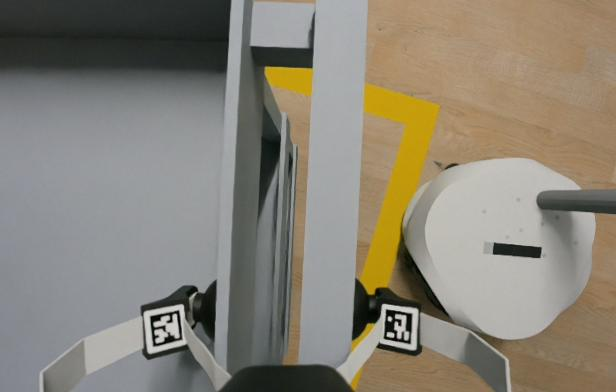

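>>> move:
  r1: {"joints":{"gripper_m":0.06}}
  blocking: false
  cameras: []

>>> wait:
  seconds: 2
  cameras: []

>>> move:
  r1: {"joints":{"lift_m":1.15}}
  blocking: false
  cameras: []

>>> wait:
  seconds: 2.5
  cameras: []

>>> move:
  r1: {"base":{"strafe_m":-0.75},"joints":{"arm_m":0.05}}
  blocking: false
  cameras: []

>>> wait:
  seconds: 5
  cameras: ["r1_head_left_camera","r1_head_camera","r1_wrist_camera"]

>>> zoom_image:
  camera: "r1_head_left_camera"
  region: [60, 280, 270, 490]

Scene clock: 840.17 s.
move: r1 moving
r1.base_odometry: x=-1.063 y=+1.361 heading=+1.088
r1.turned_by_wheels: +0.000
r1.turned_by_imu: +0.000
r1.base_tilt: forward=-1.6 right=+1.3
r1.lidar_m: 0.41 0.44 2.25 1.58 0.96 1.00 1.07 1.09 2.15 2.47 2.08 0.42
r1.base_status: not commanded
r1.joint_positions: lift_m=+0.940 arm_m=+0.270 wrist_yaw_rad=+0.002 wrist_pitch_rad=+1.561 wrist_roll_rad=+1.571 gripper_m=+0.005
r1.joint_status: gripper_m moving
r1.measured_speeds: all 0
r1.motor_effort: lift_m=+21(21) arm_m=-3(4) wheel_0=-2(3) wheel_1=-3(3) wheel_2=+6(6)
r1.servo_current: wrist_yaw_rad=39(65) wrist_pitch_rad=52(59) wrist_roll_rad=46(52) gripper_m=59(124)
r1.contact_limits: lift_m 0.2
r1.hand_pose: x=+0.4439 y=-0.0874 z=+0.8297 quat_wxyz=(+0.503, +0.502, +0.498, -0.497) (m; r1's base frame)
r1.wrist_depth_mm: - - 191 - 1042 1042 1025 / 262 259 259 - 1042 1042 1042 / 262 260 260 820 - 1025 1025 / 262 262 259 831 904 831 820 / 263 260 259 - 866 831 820 / 262 260 191 - 186 842 831 / 263 167 235 134 1042 156 1042
r2: as last shown
r2.lidar_m: 0.61 0.65 3.62 4.06 4.54 2.63 1.34 1.10 1.13 1.28 1.31 1.30
r2.motor_effort: lift_m=+20(20) arm_m=-8(8) wheel_0=-1(2) wheel_1=-7(7) wheel_2=+12(12)
r2.servo_current: wrist_yaw_rad=52(65) wrist_pitch_rad=46(52) wrist_roll_rad=46(59) gripper_m=111(117)
r2.contact_limits: translate_m 0.6
r2.wrist_depth_mm: - - 235 164 249 257 266 / - - 236 167 252 258 266 / - - 237 166 253 259 268 / - - 238 167 253 260 268 / - - 239 168 255 263 270 / - - 237 169 180 265 272 / - - 240 - 258 262 274
pictures: none
No camera images: "cameras" was empty.

Scene clock: 841.23 s.
earlier move: r1 done
r1.base_odometry: x=-1.063 y=+1.360 heading=+1.088
r1.turned_by_wheels: +0.000
r1.turned_by_imu: +0.000
r1.base_tilt: forward=-1.6 right=+1.3
r1.lidar_m: 0.42 0.45 2.25 1.56 1.00 1.01 1.06 1.07 2.16 2.48 2.09 0.42
r1.base_status: not commanded
r1.joint_positions: lift_m=+0.940 arm_m=+0.270 wrist_yaw_rad=+0.002 wrist_pitch_rad=+1.564 wrist_roll_rad=+1.571 gripper_m=+0.060
r1.joint_status: all done
r1.measured_speeds: all 0
r1.motor_effort: lift_m=+21(21) arm_m=-3(4) wheel_0=-3(3) wheel_1=-2(3) wheel_2=+5(6)
r1.servo_current: wrist_yaw_rad=59(65) wrist_pitch_rad=52(65) wrist_roll_rad=52(78) gripper_m=39(124)
r1.contact_limits: lift_m 0.2
r1.hand_pose: x=+0.4431 y=-0.0874 z=+0.8297 quat_wxyz=(+0.502, +0.501, +0.499, -0.498) (m; r1's base frame)
r1.wrist_depth_mm: 258 258 192 - 1042 1025 1025 / 258 257 257 265 1042 1060 1042 / 259 257 256 1060 - 1060 1042 / 257 257 258 854 991 842 831 / 257 258 255 1060 854 842 831 / 259 257 193 842 186 831 842 / 258 170 198 143 1025 831 1060
r2.base_odometry: x=-2.448 y=+0.362 heading=-2.906
r2.turned_by_wheels: +0.000
r2.turned_by_imu: +0.000
r2.base_tilt: forward=-0.6 right=+0.1
r2.lidar_m: 0.62 0.63 3.60 4.05 4.53 2.63 1.36 1.11 1.10 1.28 1.29 1.28
r2.base_status: not commanded
r2.joint_positions: lift_m=+0.900 arm_m=+0.220 wrist_yaw_rad=+0.872 wrist_pitch_rad=+0.001 wrist_roll_rad=+0.000 gripper_m=-0.029
r2.joint_status: not commanded
r2.measured_speeds: all 0
r2.motor_effort: lift_m=+20(20) arm_m=-8(8) wheel_0=-2(2) wheel_1=-7(8) wheel_2=+12(12)
r2.servo_current: wrist_yaw_rad=52(65) wrist_pitch_rad=39(52) wrist_roll_rad=59(59) gripper_m=111(117)
r2.contact_limits: translate_m 0.6
r2.hand_pose: x=+0.6436 y=+0.1646 z=+1.0777 quat_wxyz=(+0.906, +0.000, +0.000, +0.422) (m; r2's base frame)
r2.wrist_depth_mm: - - 235 163 250 257 266 / - - 236 167 250 259 266 / - - 237 166 253 260 266 / - - 239 167 254 262 268 / - - 240 169 254 265 271 / - - 237 169 180 265 272 / - - 241 - 258 262 274
wait: 1.07 of 2 s (r1 has come to rest)
pictures: none
No camera images: "cameras" was empty.

Scene clock: 841.73 s.
move: r1 moving
r1.base_odometry: x=-1.063 y=+1.360 heading=+1.088
r1.turned_by_wheels: +0.000
r1.turned_by_imu: +0.000
r1.base_tilt: forward=-1.6 right=+1.3
r1.lidar_m: 0.39 0.45 2.22 1.60 0.97 1.01 1.07 1.05 2.17 2.47 2.11 0.44
r1.base_status: not commanded
r1.joint_positions: lift_m=+0.978 arm_m=+0.270 wrist_yaw_rad=+0.002 wrist_pitch_rad=+1.566 wrist_roll_rad=+1.571 gripper_m=+0.060
r1.joint_status: lift_m moving
r1.measured_speeds: translate_m=+0.000 strafe_m=+0.000 rotate_rad=-0.001 lift_m=+0.146 arm_m=+0.000 wrist_yaw_rad=+0.000 wrist_pitch_rad=+0.038 wrist_roll_rad=+0.000
r1.motor_effort: lift_m=+25(27) arm_m=-4(4) wheel_0=-2(3) wheel_1=-3(3) wheel_2=+5(5)
r1.servo_current: wrist_yaw_rad=46(59) wrist_pitch_rad=39(52) wrist_roll_rad=46(72) gripper_m=39(52)
r1.hand_pose: x=+0.4424 y=-0.0874 z=+0.8674 quat_wxyz=(+0.502, +0.501, +0.499, -0.498) (m; r1's base frame)
r1.wrist_depth_mm: - - 1078 1060 1098 1060 1060 / 293 293 293 - 1060 1060 1098 / 291 293 291 615 - 1098 1078 / 293 294 290 1098 960 878 1060 / 291 293 291 1078 878 866 866 / 291 291 198 878 185 866 1078 / 293 166 293 143 1078 1098 1078
r2: as last shown
r2.lidar_m: 0.63 0.63 3.61 4.10 4.52 2.62 1.37 1.12 1.13 1.27 1.29 1.28
r2.motor_effort: lift_m=+20(20) arm_m=-8(8) wheel_0=-2(2) wheel_1=-7(7) wheel_2=+12(12)
r2.servo_current: wrist_yaw_rad=52(65) wrist_pitch_rad=46(46) wrist_roll_rad=59(59) gripper_m=111(117)
r2.contact_limits: translate_m 0.6
r2.wrist_depth_mm: - - 235 164 249 257 265 / - - 236 167 251 257 266 / - - 237 166 252 259 268 / - - 238 167 253 262 270 / - - 240 168 253 263 271 / - - 237 169 180 266 273 / - - 241 - 258 263 274
pictures: none
No camera images: "cameras" was empty.

Scene clock: 843.20 s.
earlier move: r1 done
r1.base_odometry: x=-1.063 y=+1.360 heading=+1.087
r1.turned_by_wheels: +0.000
r1.turned_by_imu: +0.000
r1.base_tilt: forward=-1.6 right=+1.3
r1.lidar_m: 0.40 0.44 2.23 1.59 0.97 1.01 1.07 1.06 2.13 2.48 2.12 0.41
r1.base_status: not commanded
r1.joint_positions: lift_m=+1.150 arm_m=+0.270 wrist_yaw_rad=+0.002 wrist_pitch_rad=+1.568 wrist_roll_rad=+1.571 gripper_m=+0.060
r1.joint_status: all done
r1.measured_speeds: all 0
r1.motor_effort: lift_m=+24(27) arm_m=-4(4) wheel_0=-2(3) wheel_1=-2(3) wheel_2=+4(5)
r1.servo_current: wrist_yaw_rad=65(65) wrist_pitch_rad=46(52) wrist_roll_rad=39(72) gripper_m=46(52)
r1.hand_pose: x=+0.4420 y=-0.0874 z=+1.0393 quat_wxyz=(+0.501, +0.500, +0.500, -0.499) (m; r1's base frame)
r1.wrist_depth_mm: 1281 1229 1229 1281 1229 1255 1255 / 1308 1229 - 1255 1255 1255 1255 / 466 466 466 462 1229 1255 1255 / 353 466 469 1042 1255 1025 1255 / 373 466 466 1255 1025 1025 1229 / 394 469 196 759 186 1042 1255 / 424 469 469 143 1281 1281 1255
r2.base_odometry: x=-2.448 y=+0.362 heading=-2.906
r2.turned_by_wheels: +0.000
r2.turned_by_imu: +0.000
r2.base_tilt: forward=-0.6 right=+0.0
r2.lidar_m: 0.60 0.61 3.62 4.08 4.55 2.63 1.37 1.14 1.11 1.28 1.33 1.29
r2.base_status: not commanded
r2.joint_positions: lift_m=+0.900 arm_m=+0.220 wrist_yaw_rad=+0.872 wrist_pitch_rad=+0.001 wrist_roll_rad=+0.000 gripper_m=-0.029
r2.joint_status: not commanded
r2.measured_speeds: all 0
r2.motor_effort: lift_m=+20(20) arm_m=-8(8) wheel_0=-2(2) wheel_1=-7(7) wheel_2=+11(12)
r2.servo_current: wrist_yaw_rad=59(78) wrist_pitch_rad=46(46) wrist_roll_rad=52(59) gripper_m=111(117)
r2.contact_limits: translate_m 0.6
r2.hand_pose: x=+0.6436 y=+0.1646 z=+1.0777 quat_wxyz=(+0.906, +0.000, +0.000, +0.422) (m; r2's base frame)
r2.wrist_depth_mm: - - 235 164 250 256 265 / - - 236 167 250 259 265 / - - 237 166 252 259 267 / - - 238 167 252 260 268 / - - 239 169 254 263 270 / - - 237 169 180 266 272 / - - 241 - 257 264 274
wait: 1.47 of 2.5 s (r1 has come to rest)
pictures: none
No camera images: "cameras" was empty.

Scene clock: 843.70 s.
move: r1 moving
r1.base_odometry: x=-1.031 y=+1.344 heading=+1.088
r1.turned_by_wheels: +0.000
r1.turned_by_imu: +0.000
r1.base_tilt: forward=-1.6 right=+1.3
r1.lidar_m: 0.39 0.44 2.28 1.58 0.99 1.04 1.06 1.12 2.18 2.43 2.09 0.40
r1.base_status: strafe_m moving
r1.joint_positions: lift_m=+1.150 arm_m=+0.219 wrist_yaw_rad=+0.002 wrist_pitch_rad=+1.568 wrist_roll_rad=+1.571 gripper_m=+0.060
r1.joint_status: arm_m moving
r1.measured_speeds: translate_m=+0.000 strafe_m=-0.140 rotate_rad=+0.001 lift_m=+0.000 arm_m=-0.195 wrist_yaw_rad=+0.000 wrist_pitch_rad=+0.000 wrist_roll_rad=+0.000
r1.motor_effort: lift_m=+24(24) arm_m=-4(7) wheel_0=+9(10) wheel_1=-9(10) wheel_2=+0(3)
r1.servo_current: wrist_yaw_rad=52(65) wrist_pitch_rad=39(46) wrist_roll_rad=65(65) gripper_m=39(46)
r1.hand_pose: x=+0.3911 y=-0.0874 z=+1.0393 quat_wxyz=(+0.501, +0.500, +0.500, -0.499) (m; r1's base frame)
r1.wrist_depth_mm: 1281 1255 1281 1255 1281 1281 1255 / 1229 1229 1255 1281 1229 1255 1255 / 462 459 466 1229 1255 1281 1255 / 466 462 466 1229 1078 1042 1255 / 415 462 466 1255 1042 1042 1255 / 449 466 193 1255 188 1255 1255 / 462 469 469 143 1229 1281 1255
r2: as last shown
r2.lidar_m: 0.62 0.63 3.62 4.10 4.51 2.64 1.38 1.13 1.12 1.26 1.30 1.29
r2.motor_effort: lift_m=+20(20) arm_m=-8(8) wheel_0=-1(2) wheel_1=-7(7) wheel_2=+12(12)
r2.servo_current: wrist_yaw_rad=52(59) wrist_pitch_rad=39(46) wrist_roll_rad=46(52) gripper_m=117(117)
r2.contact_limits: translate_m 0.6
r2.wrist_depth_mm: - - 235 164 249 256 265 / - - 236 167 252 259 266 / - - 236 166 252 260 268 / - - 238 167 253 260 268 / - - 240 168 255 263 270 / - - 236 169 180 265 272 / - - 241 - 258 263 274
pictures: none
No camera images: "cameras" was empty.

Scene clock: 847.03 s.
earlier move: r1 done
r1.base_odometry: x=-0.399 y=+1.012 heading=+1.088
r1.turned_by_wheels: +0.000
r1.turned_by_imu: -0.004
r1.base_tilt: forward=-1.5 right=+1.3
r1.lidar_m: 1.64 0.67 0.62 2.01 1.61 1.13 1.15 1.37 1.75 1.77 1.84 1.64
r1.base_status: done
r1.joint_positions: lift_m=+1.150 arm_m=+0.050 wrist_yaw_rad=+0.002 wrist_pitch_rad=+1.568 wrist_roll_rad=+1.571 gripper_m=+0.060
r1.joint_status: all done
r1.measured_speeds: all 0
r1.motor_effort: lift_m=+23(24) arm_m=-4(8) wheel_0=+1(13) wheel_1=+0(10) wheel_2=+0(3)
r1.servo_current: wrist_yaw_rad=46(72) wrist_pitch_rad=46(52) wrist_roll_rad=46(72) gripper_m=39(46)
r1.hand_pose: x=+0.2219 y=-0.0874 z=+1.0394 quat_wxyz=(+0.501, +0.500, +0.500, -0.499) (m; r1's base frame)
r1.wrist_depth_mm: 1255 1255 1229 1229 1281 1255 1255 / 1229 1281 1229 1255 1255 1255 1255 / 1255 1255 1229 1255 1281 1281 1281 / 1255 1255 1255 1255 1025 1255 1281 / 1229 1255 1229 1229 1060 1281 1281 / 1229 1255 196 1255 188 1255 1255 / 1255 1255 1229 144 1255 1229 1255
r2.base_odometry: x=-2.448 y=+0.362 heading=-2.906
r2.turned_by_wheels: +0.000
r2.turned_by_imu: +0.000
r2.base_tilt: forward=-0.6 right=+0.0
r2.lidar_m: 0.62 0.63 3.62 4.06 4.53 2.63 1.35 1.14 1.13 1.27 1.30 1.29
r2.base_status: not commanded
r2.joint_positions: lift_m=+0.900 arm_m=+0.220 wrist_yaw_rad=+0.872 wrist_pitch_rad=+0.001 wrist_roll_rad=+0.000 gripper_m=-0.029
r2.joint_status: not commanded
r2.measured_speeds: all 0
r2.motor_effort: lift_m=+20(20) arm_m=-8(9) wheel_0=-2(2) wheel_1=-7(8) wheel_2=+12(12)
r2.servo_current: wrist_yaw_rad=46(72) wrist_pitch_rad=39(46) wrist_roll_rad=26(59) gripper_m=111(117)
r2.contact_limits: translate_m 0.6
r2.hand_pose: x=+0.6436 y=+0.1646 z=+1.0777 quat_wxyz=(+0.906, +0.000, +0.000, +0.422) (m; r2's base frame)
r2.wrist_depth_mm: - - 236 164 249 258 265 / - - 236 167 252 258 267 / - - 237 166 253 258 266 / - - 239 167 254 260 268 / - - 239 168 254 263 271 / - - 237 169 180 266 273 / - - 241 - 257 262 274
wait: 3.33 of 5 s (r1 has come to rest)
pictures: r1_head_camera, r1_head_left_camera, r1_wrist_camera
Images, in order (width x height): r1_head_camera 420x560, r1_head_left_camera 420x672, r1_wrist_camera 616x392.

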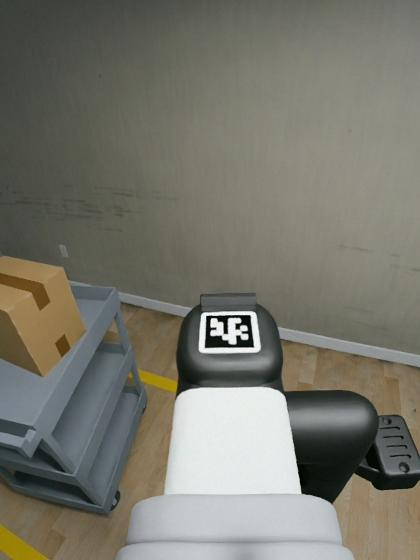

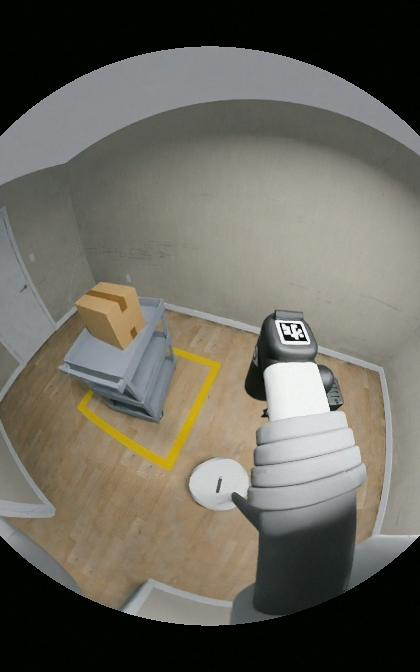

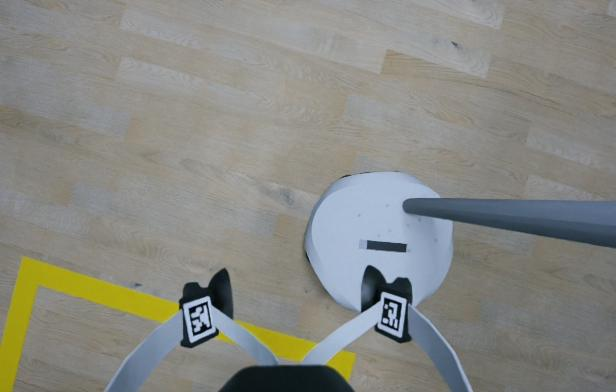

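Scaled by 2.400 from the camera's 420x672 image, which has a finer 600x960 frame.

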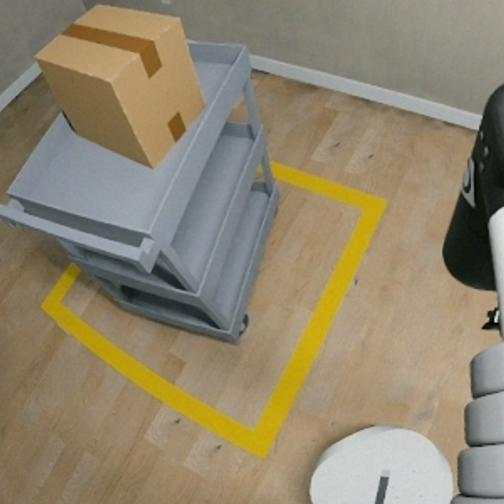

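>>> move:
  r1: {"base":{"translate_m":-0.3}}
  blocking: false
  cameras: []

>>> wait:
  seconds: 4
  cameras: ["r1_head_camera","r1_head_left_camera"]

>>> move:
  r1: {"base":{"strafe_m":1.35}}
  blocking: false
  cameras: []

>>> wait:
  seconds: 7
  cameras: ["r1_head_right_camera","r1_head_left_camera","r1_wrist_camera"]

>>> zoom_image:
  camera: "r1_head_right_camera"
  region: [160, 280, 370, 490]

Scene clock: 858.70 s.
move: r1 moving
r1.base_odometry: x=-0.414 y=+0.984 heading=+1.087
r1.turned_by_wheels: +0.000
r1.turned_by_imu: +0.000
r1.base_tilt: forward=-1.6 right=+1.3
r1.lidar_m: 1.69 0.67 0.63 1.98 1.59 1.11 1.11 1.36 1.76 1.76 1.84 1.67
r1.base_status: translate_m moving
r1.joint_positions: lift_m=+1.150 arm_m=+0.050 wrist_yaw_rad=+0.002 wrist_pitch_rad=+1.568 wrist_roll_rad=+1.571 gripper_m=+0.060
r1.joint_status: not commanded
r1.measured_speeds: translate_m=-0.122 strafe_m=+0.000 rotate_rad=+0.005 lift_m=+0.000 arm_m=+0.000 wrist_yaw_rad=+0.000 wrist_pitch_rad=+0.000 wrist_roll_rad=+0.000
r1.motor_effort: lift_m=+23(23) arm_m=-4(5) wheel_0=-7(7) wheel_1=-3(7) wheel_2=+8(10)
r1.servo_current: wrist_yaw_rad=39(59) wrist_pitch_rad=46(46) wrist_roll_rad=52(59) gripper_m=39(52)
r1.hand_pose: x=+0.2219 y=-0.0874 z=+1.0394 quat_wxyz=(+0.501, +0.500, +0.500, -0.499) (m; r1's base frame)
r1.wrist_depth_mm: 1281 1229 1255 1255 1255 1255 1281 / 1255 1229 1255 1281 1229 1255 1229 / 1255 1281 1255 1255 1255 1281 1281 / 1229 1281 1229 1255 1042 1281 1255 / 1255 1229 1255 1255 1042 1281 1281 / 1255 1255 195 1255 188 1281 1255 / 1229 1255 1255 143 1205 1255 1255
r2: as last shown
r2.base_tilt: forward=-0.6 right=+0.1
r2.lidar_m: 0.63 0.64 3.60 4.09 4.54 2.63 1.38 1.13 1.11 1.29 1.29 1.28
r2.motor_effort: lift_m=+20(20) arm_m=-8(8) wheel_0=-1(2) wheel_1=-7(8) wheel_2=+12(12)
r2.servo_current: wrist_yaw_rad=52(65) wrist_pitch_rad=39(46) wrist_roll_rad=39(59) gripper_m=111(117)
r2.contact_limits: translate_m 0.6
r2.wrist_depth_mm: - - 234 163 250 257 265 / - - 236 167 250 257 266 / - - 236 166 252 259 267 / - - 238 167 254 260 268 / - - 239 169 254 263 271 / - - 236 169 180 265 272 / - - 241 - 258 262 274
pictures: none
No camera images: "cameras" was empty.

Scene clock: 860.67 s.
earlier move: r1 done
r1.base_odometry: x=-0.539 y=+0.746 heading=+1.087
r1.turned_by_wheels: +0.000
r1.turned_by_imu: +0.000
r1.base_tilt: forward=-1.6 right=+1.3
r1.lidar_m: 1.92 0.85 1.00 1.51 1.48 0.85 0.83 1.05 1.63 1.67 2.01 1.92
r1.base_status: done
r1.joint_positions: lift_m=+1.150 arm_m=+0.050 wrist_yaw_rad=+0.002 wrist_pitch_rad=+1.568 wrist_roll_rad=+1.571 gripper_m=+0.060
r1.joint_status: not commanded
r1.measured_speeds: all 0
r1.motor_effort: lift_m=+23(23) arm_m=-4(5) wheel_0=-3(9) wheel_1=-2(8) wheel_2=+1(11)
r1.servo_current: wrist_yaw_rad=46(72) wrist_pitch_rad=39(46) wrist_roll_rad=65(65) gripper_m=46(52)
r1.hand_pose: x=+0.2219 y=-0.0874 z=+1.0394 quat_wxyz=(+0.501, +0.500, +0.500, -0.499) (m; r1's base frame)
r1.wrist_depth_mm: 1229 1255 1229 1255 1281 1229 1281 / 1281 1229 1281 1255 1229 1255 1255 / 1229 1255 1255 1229 1255 1281 1281 / 1255 1281 1255 1281 1042 1281 1281 / 1229 1229 1229 1255 1042 1229 1255 / 1229 1255 195 1255 188 1255 1255 / 1255 1255 1229 153 1255 1255 1255
r2.base_odometry: x=-2.448 y=+0.362 heading=-2.906
r2.turned_by_wheels: +0.000
r2.turned_by_imu: +0.000
r2.base_tilt: forward=-0.6 right=+0.0
r2.lidar_m: 0.62 0.65 3.60 4.10 4.53 2.61 1.35 1.12 1.12 1.29 1.29 1.27
r2.base_status: not commanded
r2.joint_positions: lift_m=+0.900 arm_m=+0.220 wrist_yaw_rad=+0.872 wrist_pitch_rad=+0.001 wrist_roll_rad=+0.000 gripper_m=-0.029
r2.joint_status: not commanded
r2.measured_speeds: all 0
r2.motor_effort: lift_m=+20(20) arm_m=-8(8) wheel_0=-2(2) wheel_1=-7(8) wheel_2=+12(12)
r2.servo_current: wrist_yaw_rad=59(65) wrist_pitch_rad=39(52) wrist_roll_rad=46(59) gripper_m=111(117)
r2.contact_limits: translate_m 0.6
r2.hand_pose: x=+0.6436 y=+0.1646 z=+1.0777 quat_wxyz=(+0.906, +0.000, +0.000, +0.422) (m; r2's base frame)
r2.wrist_depth_mm: - - 235 164 249 257 266 / - - 236 167 251 258 266 / - - 237 167 251 259 267 / - - 239 168 254 262 268 / - - 240 169 253 263 270 / - - 237 169 180 266 272 / - - 241 - 257 264 274
wait: 1.97 of 4 s (r1 has come to rest)
pictures: r1_head_camera, r1_head_left_camera
Images, in order (width x height): r1_head_camera 420x560, r1_head_left_camera 420x672.

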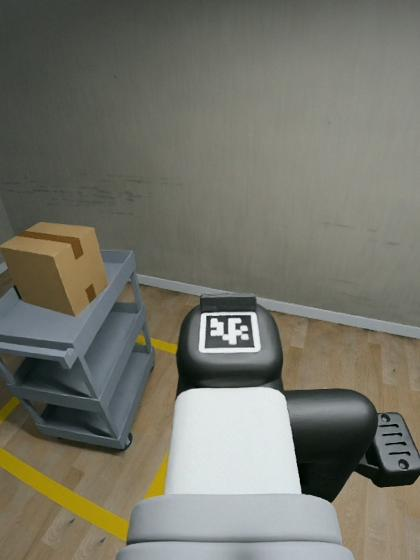

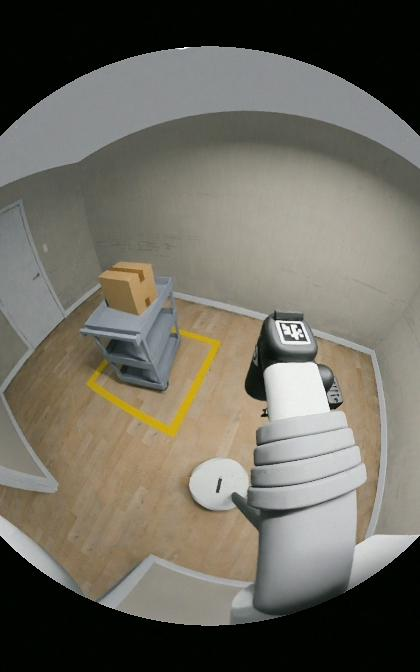

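Scene clock: 861.17 s.
move: r1 moving
r1.base_odometry: x=-0.571 y=+0.763 heading=+1.087
r1.turned_by_wheels: +0.000
r1.turned_by_imu: +0.000
r1.base_tilt: forward=-1.6 right=+1.3
r1.lidar_m: 1.93 0.78 1.01 1.49 1.45 0.82 0.85 1.05 1.67 1.71 2.05 1.93
r1.base_status: strafe_m moving
r1.joint_positions: lift_m=+1.150 arm_m=+0.050 wrist_yaw_rad=+0.002 wrist_pitch_rad=+1.568 wrist_roll_rad=+1.571 gripper_m=+0.060
r1.joint_status: not commanded
r1.measured_speeds: translate_m=+0.000 strafe_m=+0.141 rotate_rad=+0.003 lift_m=+0.000 arm_m=+0.000 wrist_yaw_rad=+0.000 wrist_pitch_rad=+0.000 wrist_roll_rad=+0.000
r1.motor_effort: lift_m=+23(23) arm_m=-4(5) wheel_0=-9(11) wheel_1=+10(10) wheel_2=+0(1)
r1.servo_current: wrist_yaw_rad=46(59) wrist_pitch_rad=39(46) wrist_roll_rad=46(59) gripper_m=39(46)
r1.hand_pose: x=+0.2219 y=-0.0874 z=+1.0394 quat_wxyz=(+0.501, +0.500, +0.500, -0.499) (m; r1's base frame)
r1.wrist_depth_mm: 1229 1255 1229 1255 1255 1255 1255 / 1229 1229 1255 1229 1255 1255 1281 / 1255 1229 1255 1281 1229 1255 1281 / 1229 1281 1255 1229 1025 1255 1255 / 1229 1255 1229 1255 1025 1281 1281 / 1255 1229 196 1281 188 1255 1281 / 1229 1229 1205 152 1255 1255 1255
r2: as last shown
r2.base_tilt: forward=-0.6 right=+0.1
r2.lidar_m: 0.61 0.63 3.61 4.06 4.53 2.63 1.34 1.13 1.10 1.27 1.30 1.29
r2.motor_effort: lift_m=+20(20) arm_m=-8(8) wheel_0=-2(2) wheel_1=-7(7) wheel_2=+12(12)
r2.servo_current: wrist_yaw_rad=59(65) wrist_pitch_rad=39(39) wrist_roll_rad=52(52) gripper_m=117(117)
r2.contact_limits: translate_m 0.6
r2.wrist_depth_mm: - - 235 164 249 258 265 / - - 236 167 250 258 265 / - - 237 166 252 259 267 / - - 239 167 252 262 268 / - - 239 168 255 264 271 / - - 237 169 180 266 271 / - - 241 - 258 263 273
pictures: none
No camera images: "cameras" was empty.

Scene clock: 866.50 s.
earlier move: r1 done
r1.base_odometry: x=-1.734 y=+1.374 heading=+1.087
r1.turned_by_wheels: +0.000
r1.turned_by_imu: +0.007
r1.base_tilt: forward=-1.6 right=+1.2
r1.lidar_m: 2.40 2.02 1.82 0.71 0.46 0.37 - 1.15 1.13 2.94 1.03 0.84
r1.base_status: done
r1.joint_positions: lift_m=+1.150 arm_m=+0.050 wrist_yaw_rad=+0.002 wrist_pitch_rad=+1.568 wrist_roll_rad=+1.571 gripper_m=+0.060
r1.joint_status: not commanded
r1.measured_speeds: all 0
r1.motor_effort: lift_m=+23(24) arm_m=-4(5) wheel_0=-2(11) wheel_1=+0(11) wheel_2=+1(2)
r1.servo_current: wrist_yaw_rad=39(65) wrist_pitch_rad=39(52) wrist_roll_rad=65(65) gripper_m=39(52)
r1.hand_pose: x=+0.2219 y=-0.0874 z=+1.0394 quat_wxyz=(+0.501, +0.500, +0.500, -0.499) (m; r1's base frame)
r1.wrist_depth_mm: - 1229 1229 1255 1255 1255 1255 / - 1255 1281 1255 1255 1255 1281 / 1229 1229 1255 1255 1229 1255 1255 / 1229 1281 1255 1281 1060 1281 1229 / 1229 1255 1255 1281 1060 1281 1255 / 1229 1255 195 1281 188 1205 1042 / 1255 1229 1255 153 1255 134 -
r2.base_odometry: x=-2.448 y=+0.362 heading=-2.906
r2.turned_by_wheels: +0.000
r2.turned_by_imu: +0.001
r2.base_tilt: forward=-0.6 right=+0.0
r2.lidar_m: 0.60 0.63 3.61 4.11 4.54 2.61 1.37 1.13 1.12 1.27 1.31 1.28
r2.base_status: not commanded
r2.joint_positions: lift_m=+0.900 arm_m=+0.220 wrist_yaw_rad=+0.872 wrist_pitch_rad=+0.001 wrist_roll_rad=+0.000 gripper_m=-0.029
r2.joint_status: not commanded
r2.measured_speeds: all 0
r2.motor_effort: lift_m=+20(20) arm_m=-8(8) wheel_0=-1(2) wheel_1=-7(8) wheel_2=+12(12)
r2.servo_current: wrist_yaw_rad=52(72) wrist_pitch_rad=39(46) wrist_roll_rad=52(59) gripper_m=104(117)
r2.contact_limits: translate_m 0.6
r2.hand_pose: x=+0.6436 y=+0.1646 z=+1.0777 quat_wxyz=(+0.906, +0.000, +0.000, +0.422) (m; r2's base frame)
r2.wrist_depth_mm: - - 235 164 248 258 264 / - - 236 167 251 258 266 / - - 236 167 251 260 270 / - - 238 167 254 260 268 / - - 240 168 254 263 270 / - - 237 169 181 265 272 / - - 240 - 258 263 276
wait: 5.33 of 7 s (r1 has come to rest)
pictures: r1_head_left_camera, r1_head_right_camera, r1_wrist_camera
Images, in order (width x height): r1_head_left_camera 420x672, r1_head_right_camera 420x672, r1_wrist_camera 616x392.

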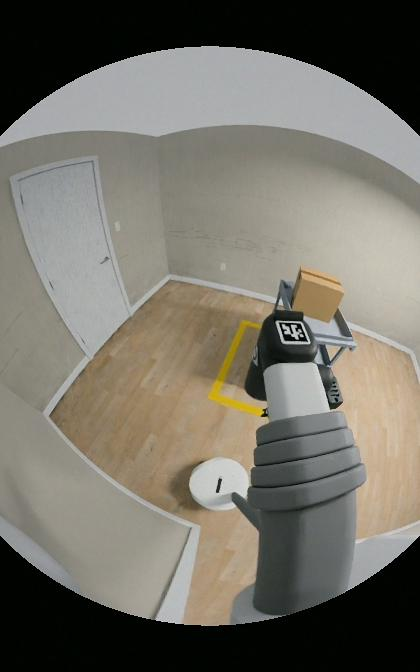

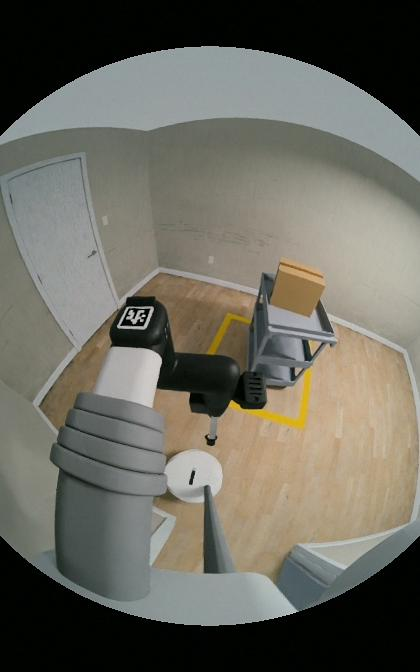

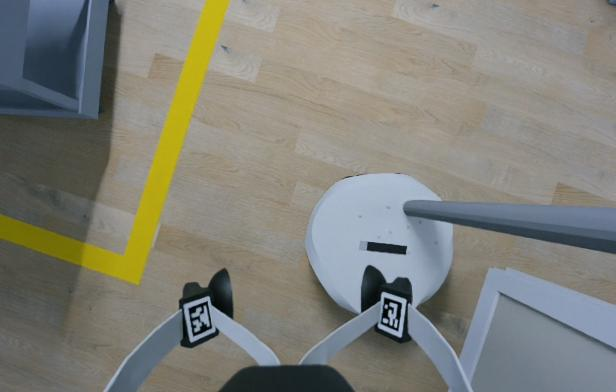

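Scaled by 2.400 from the camera's 420x672 image, which has a finer 600x960 frame.

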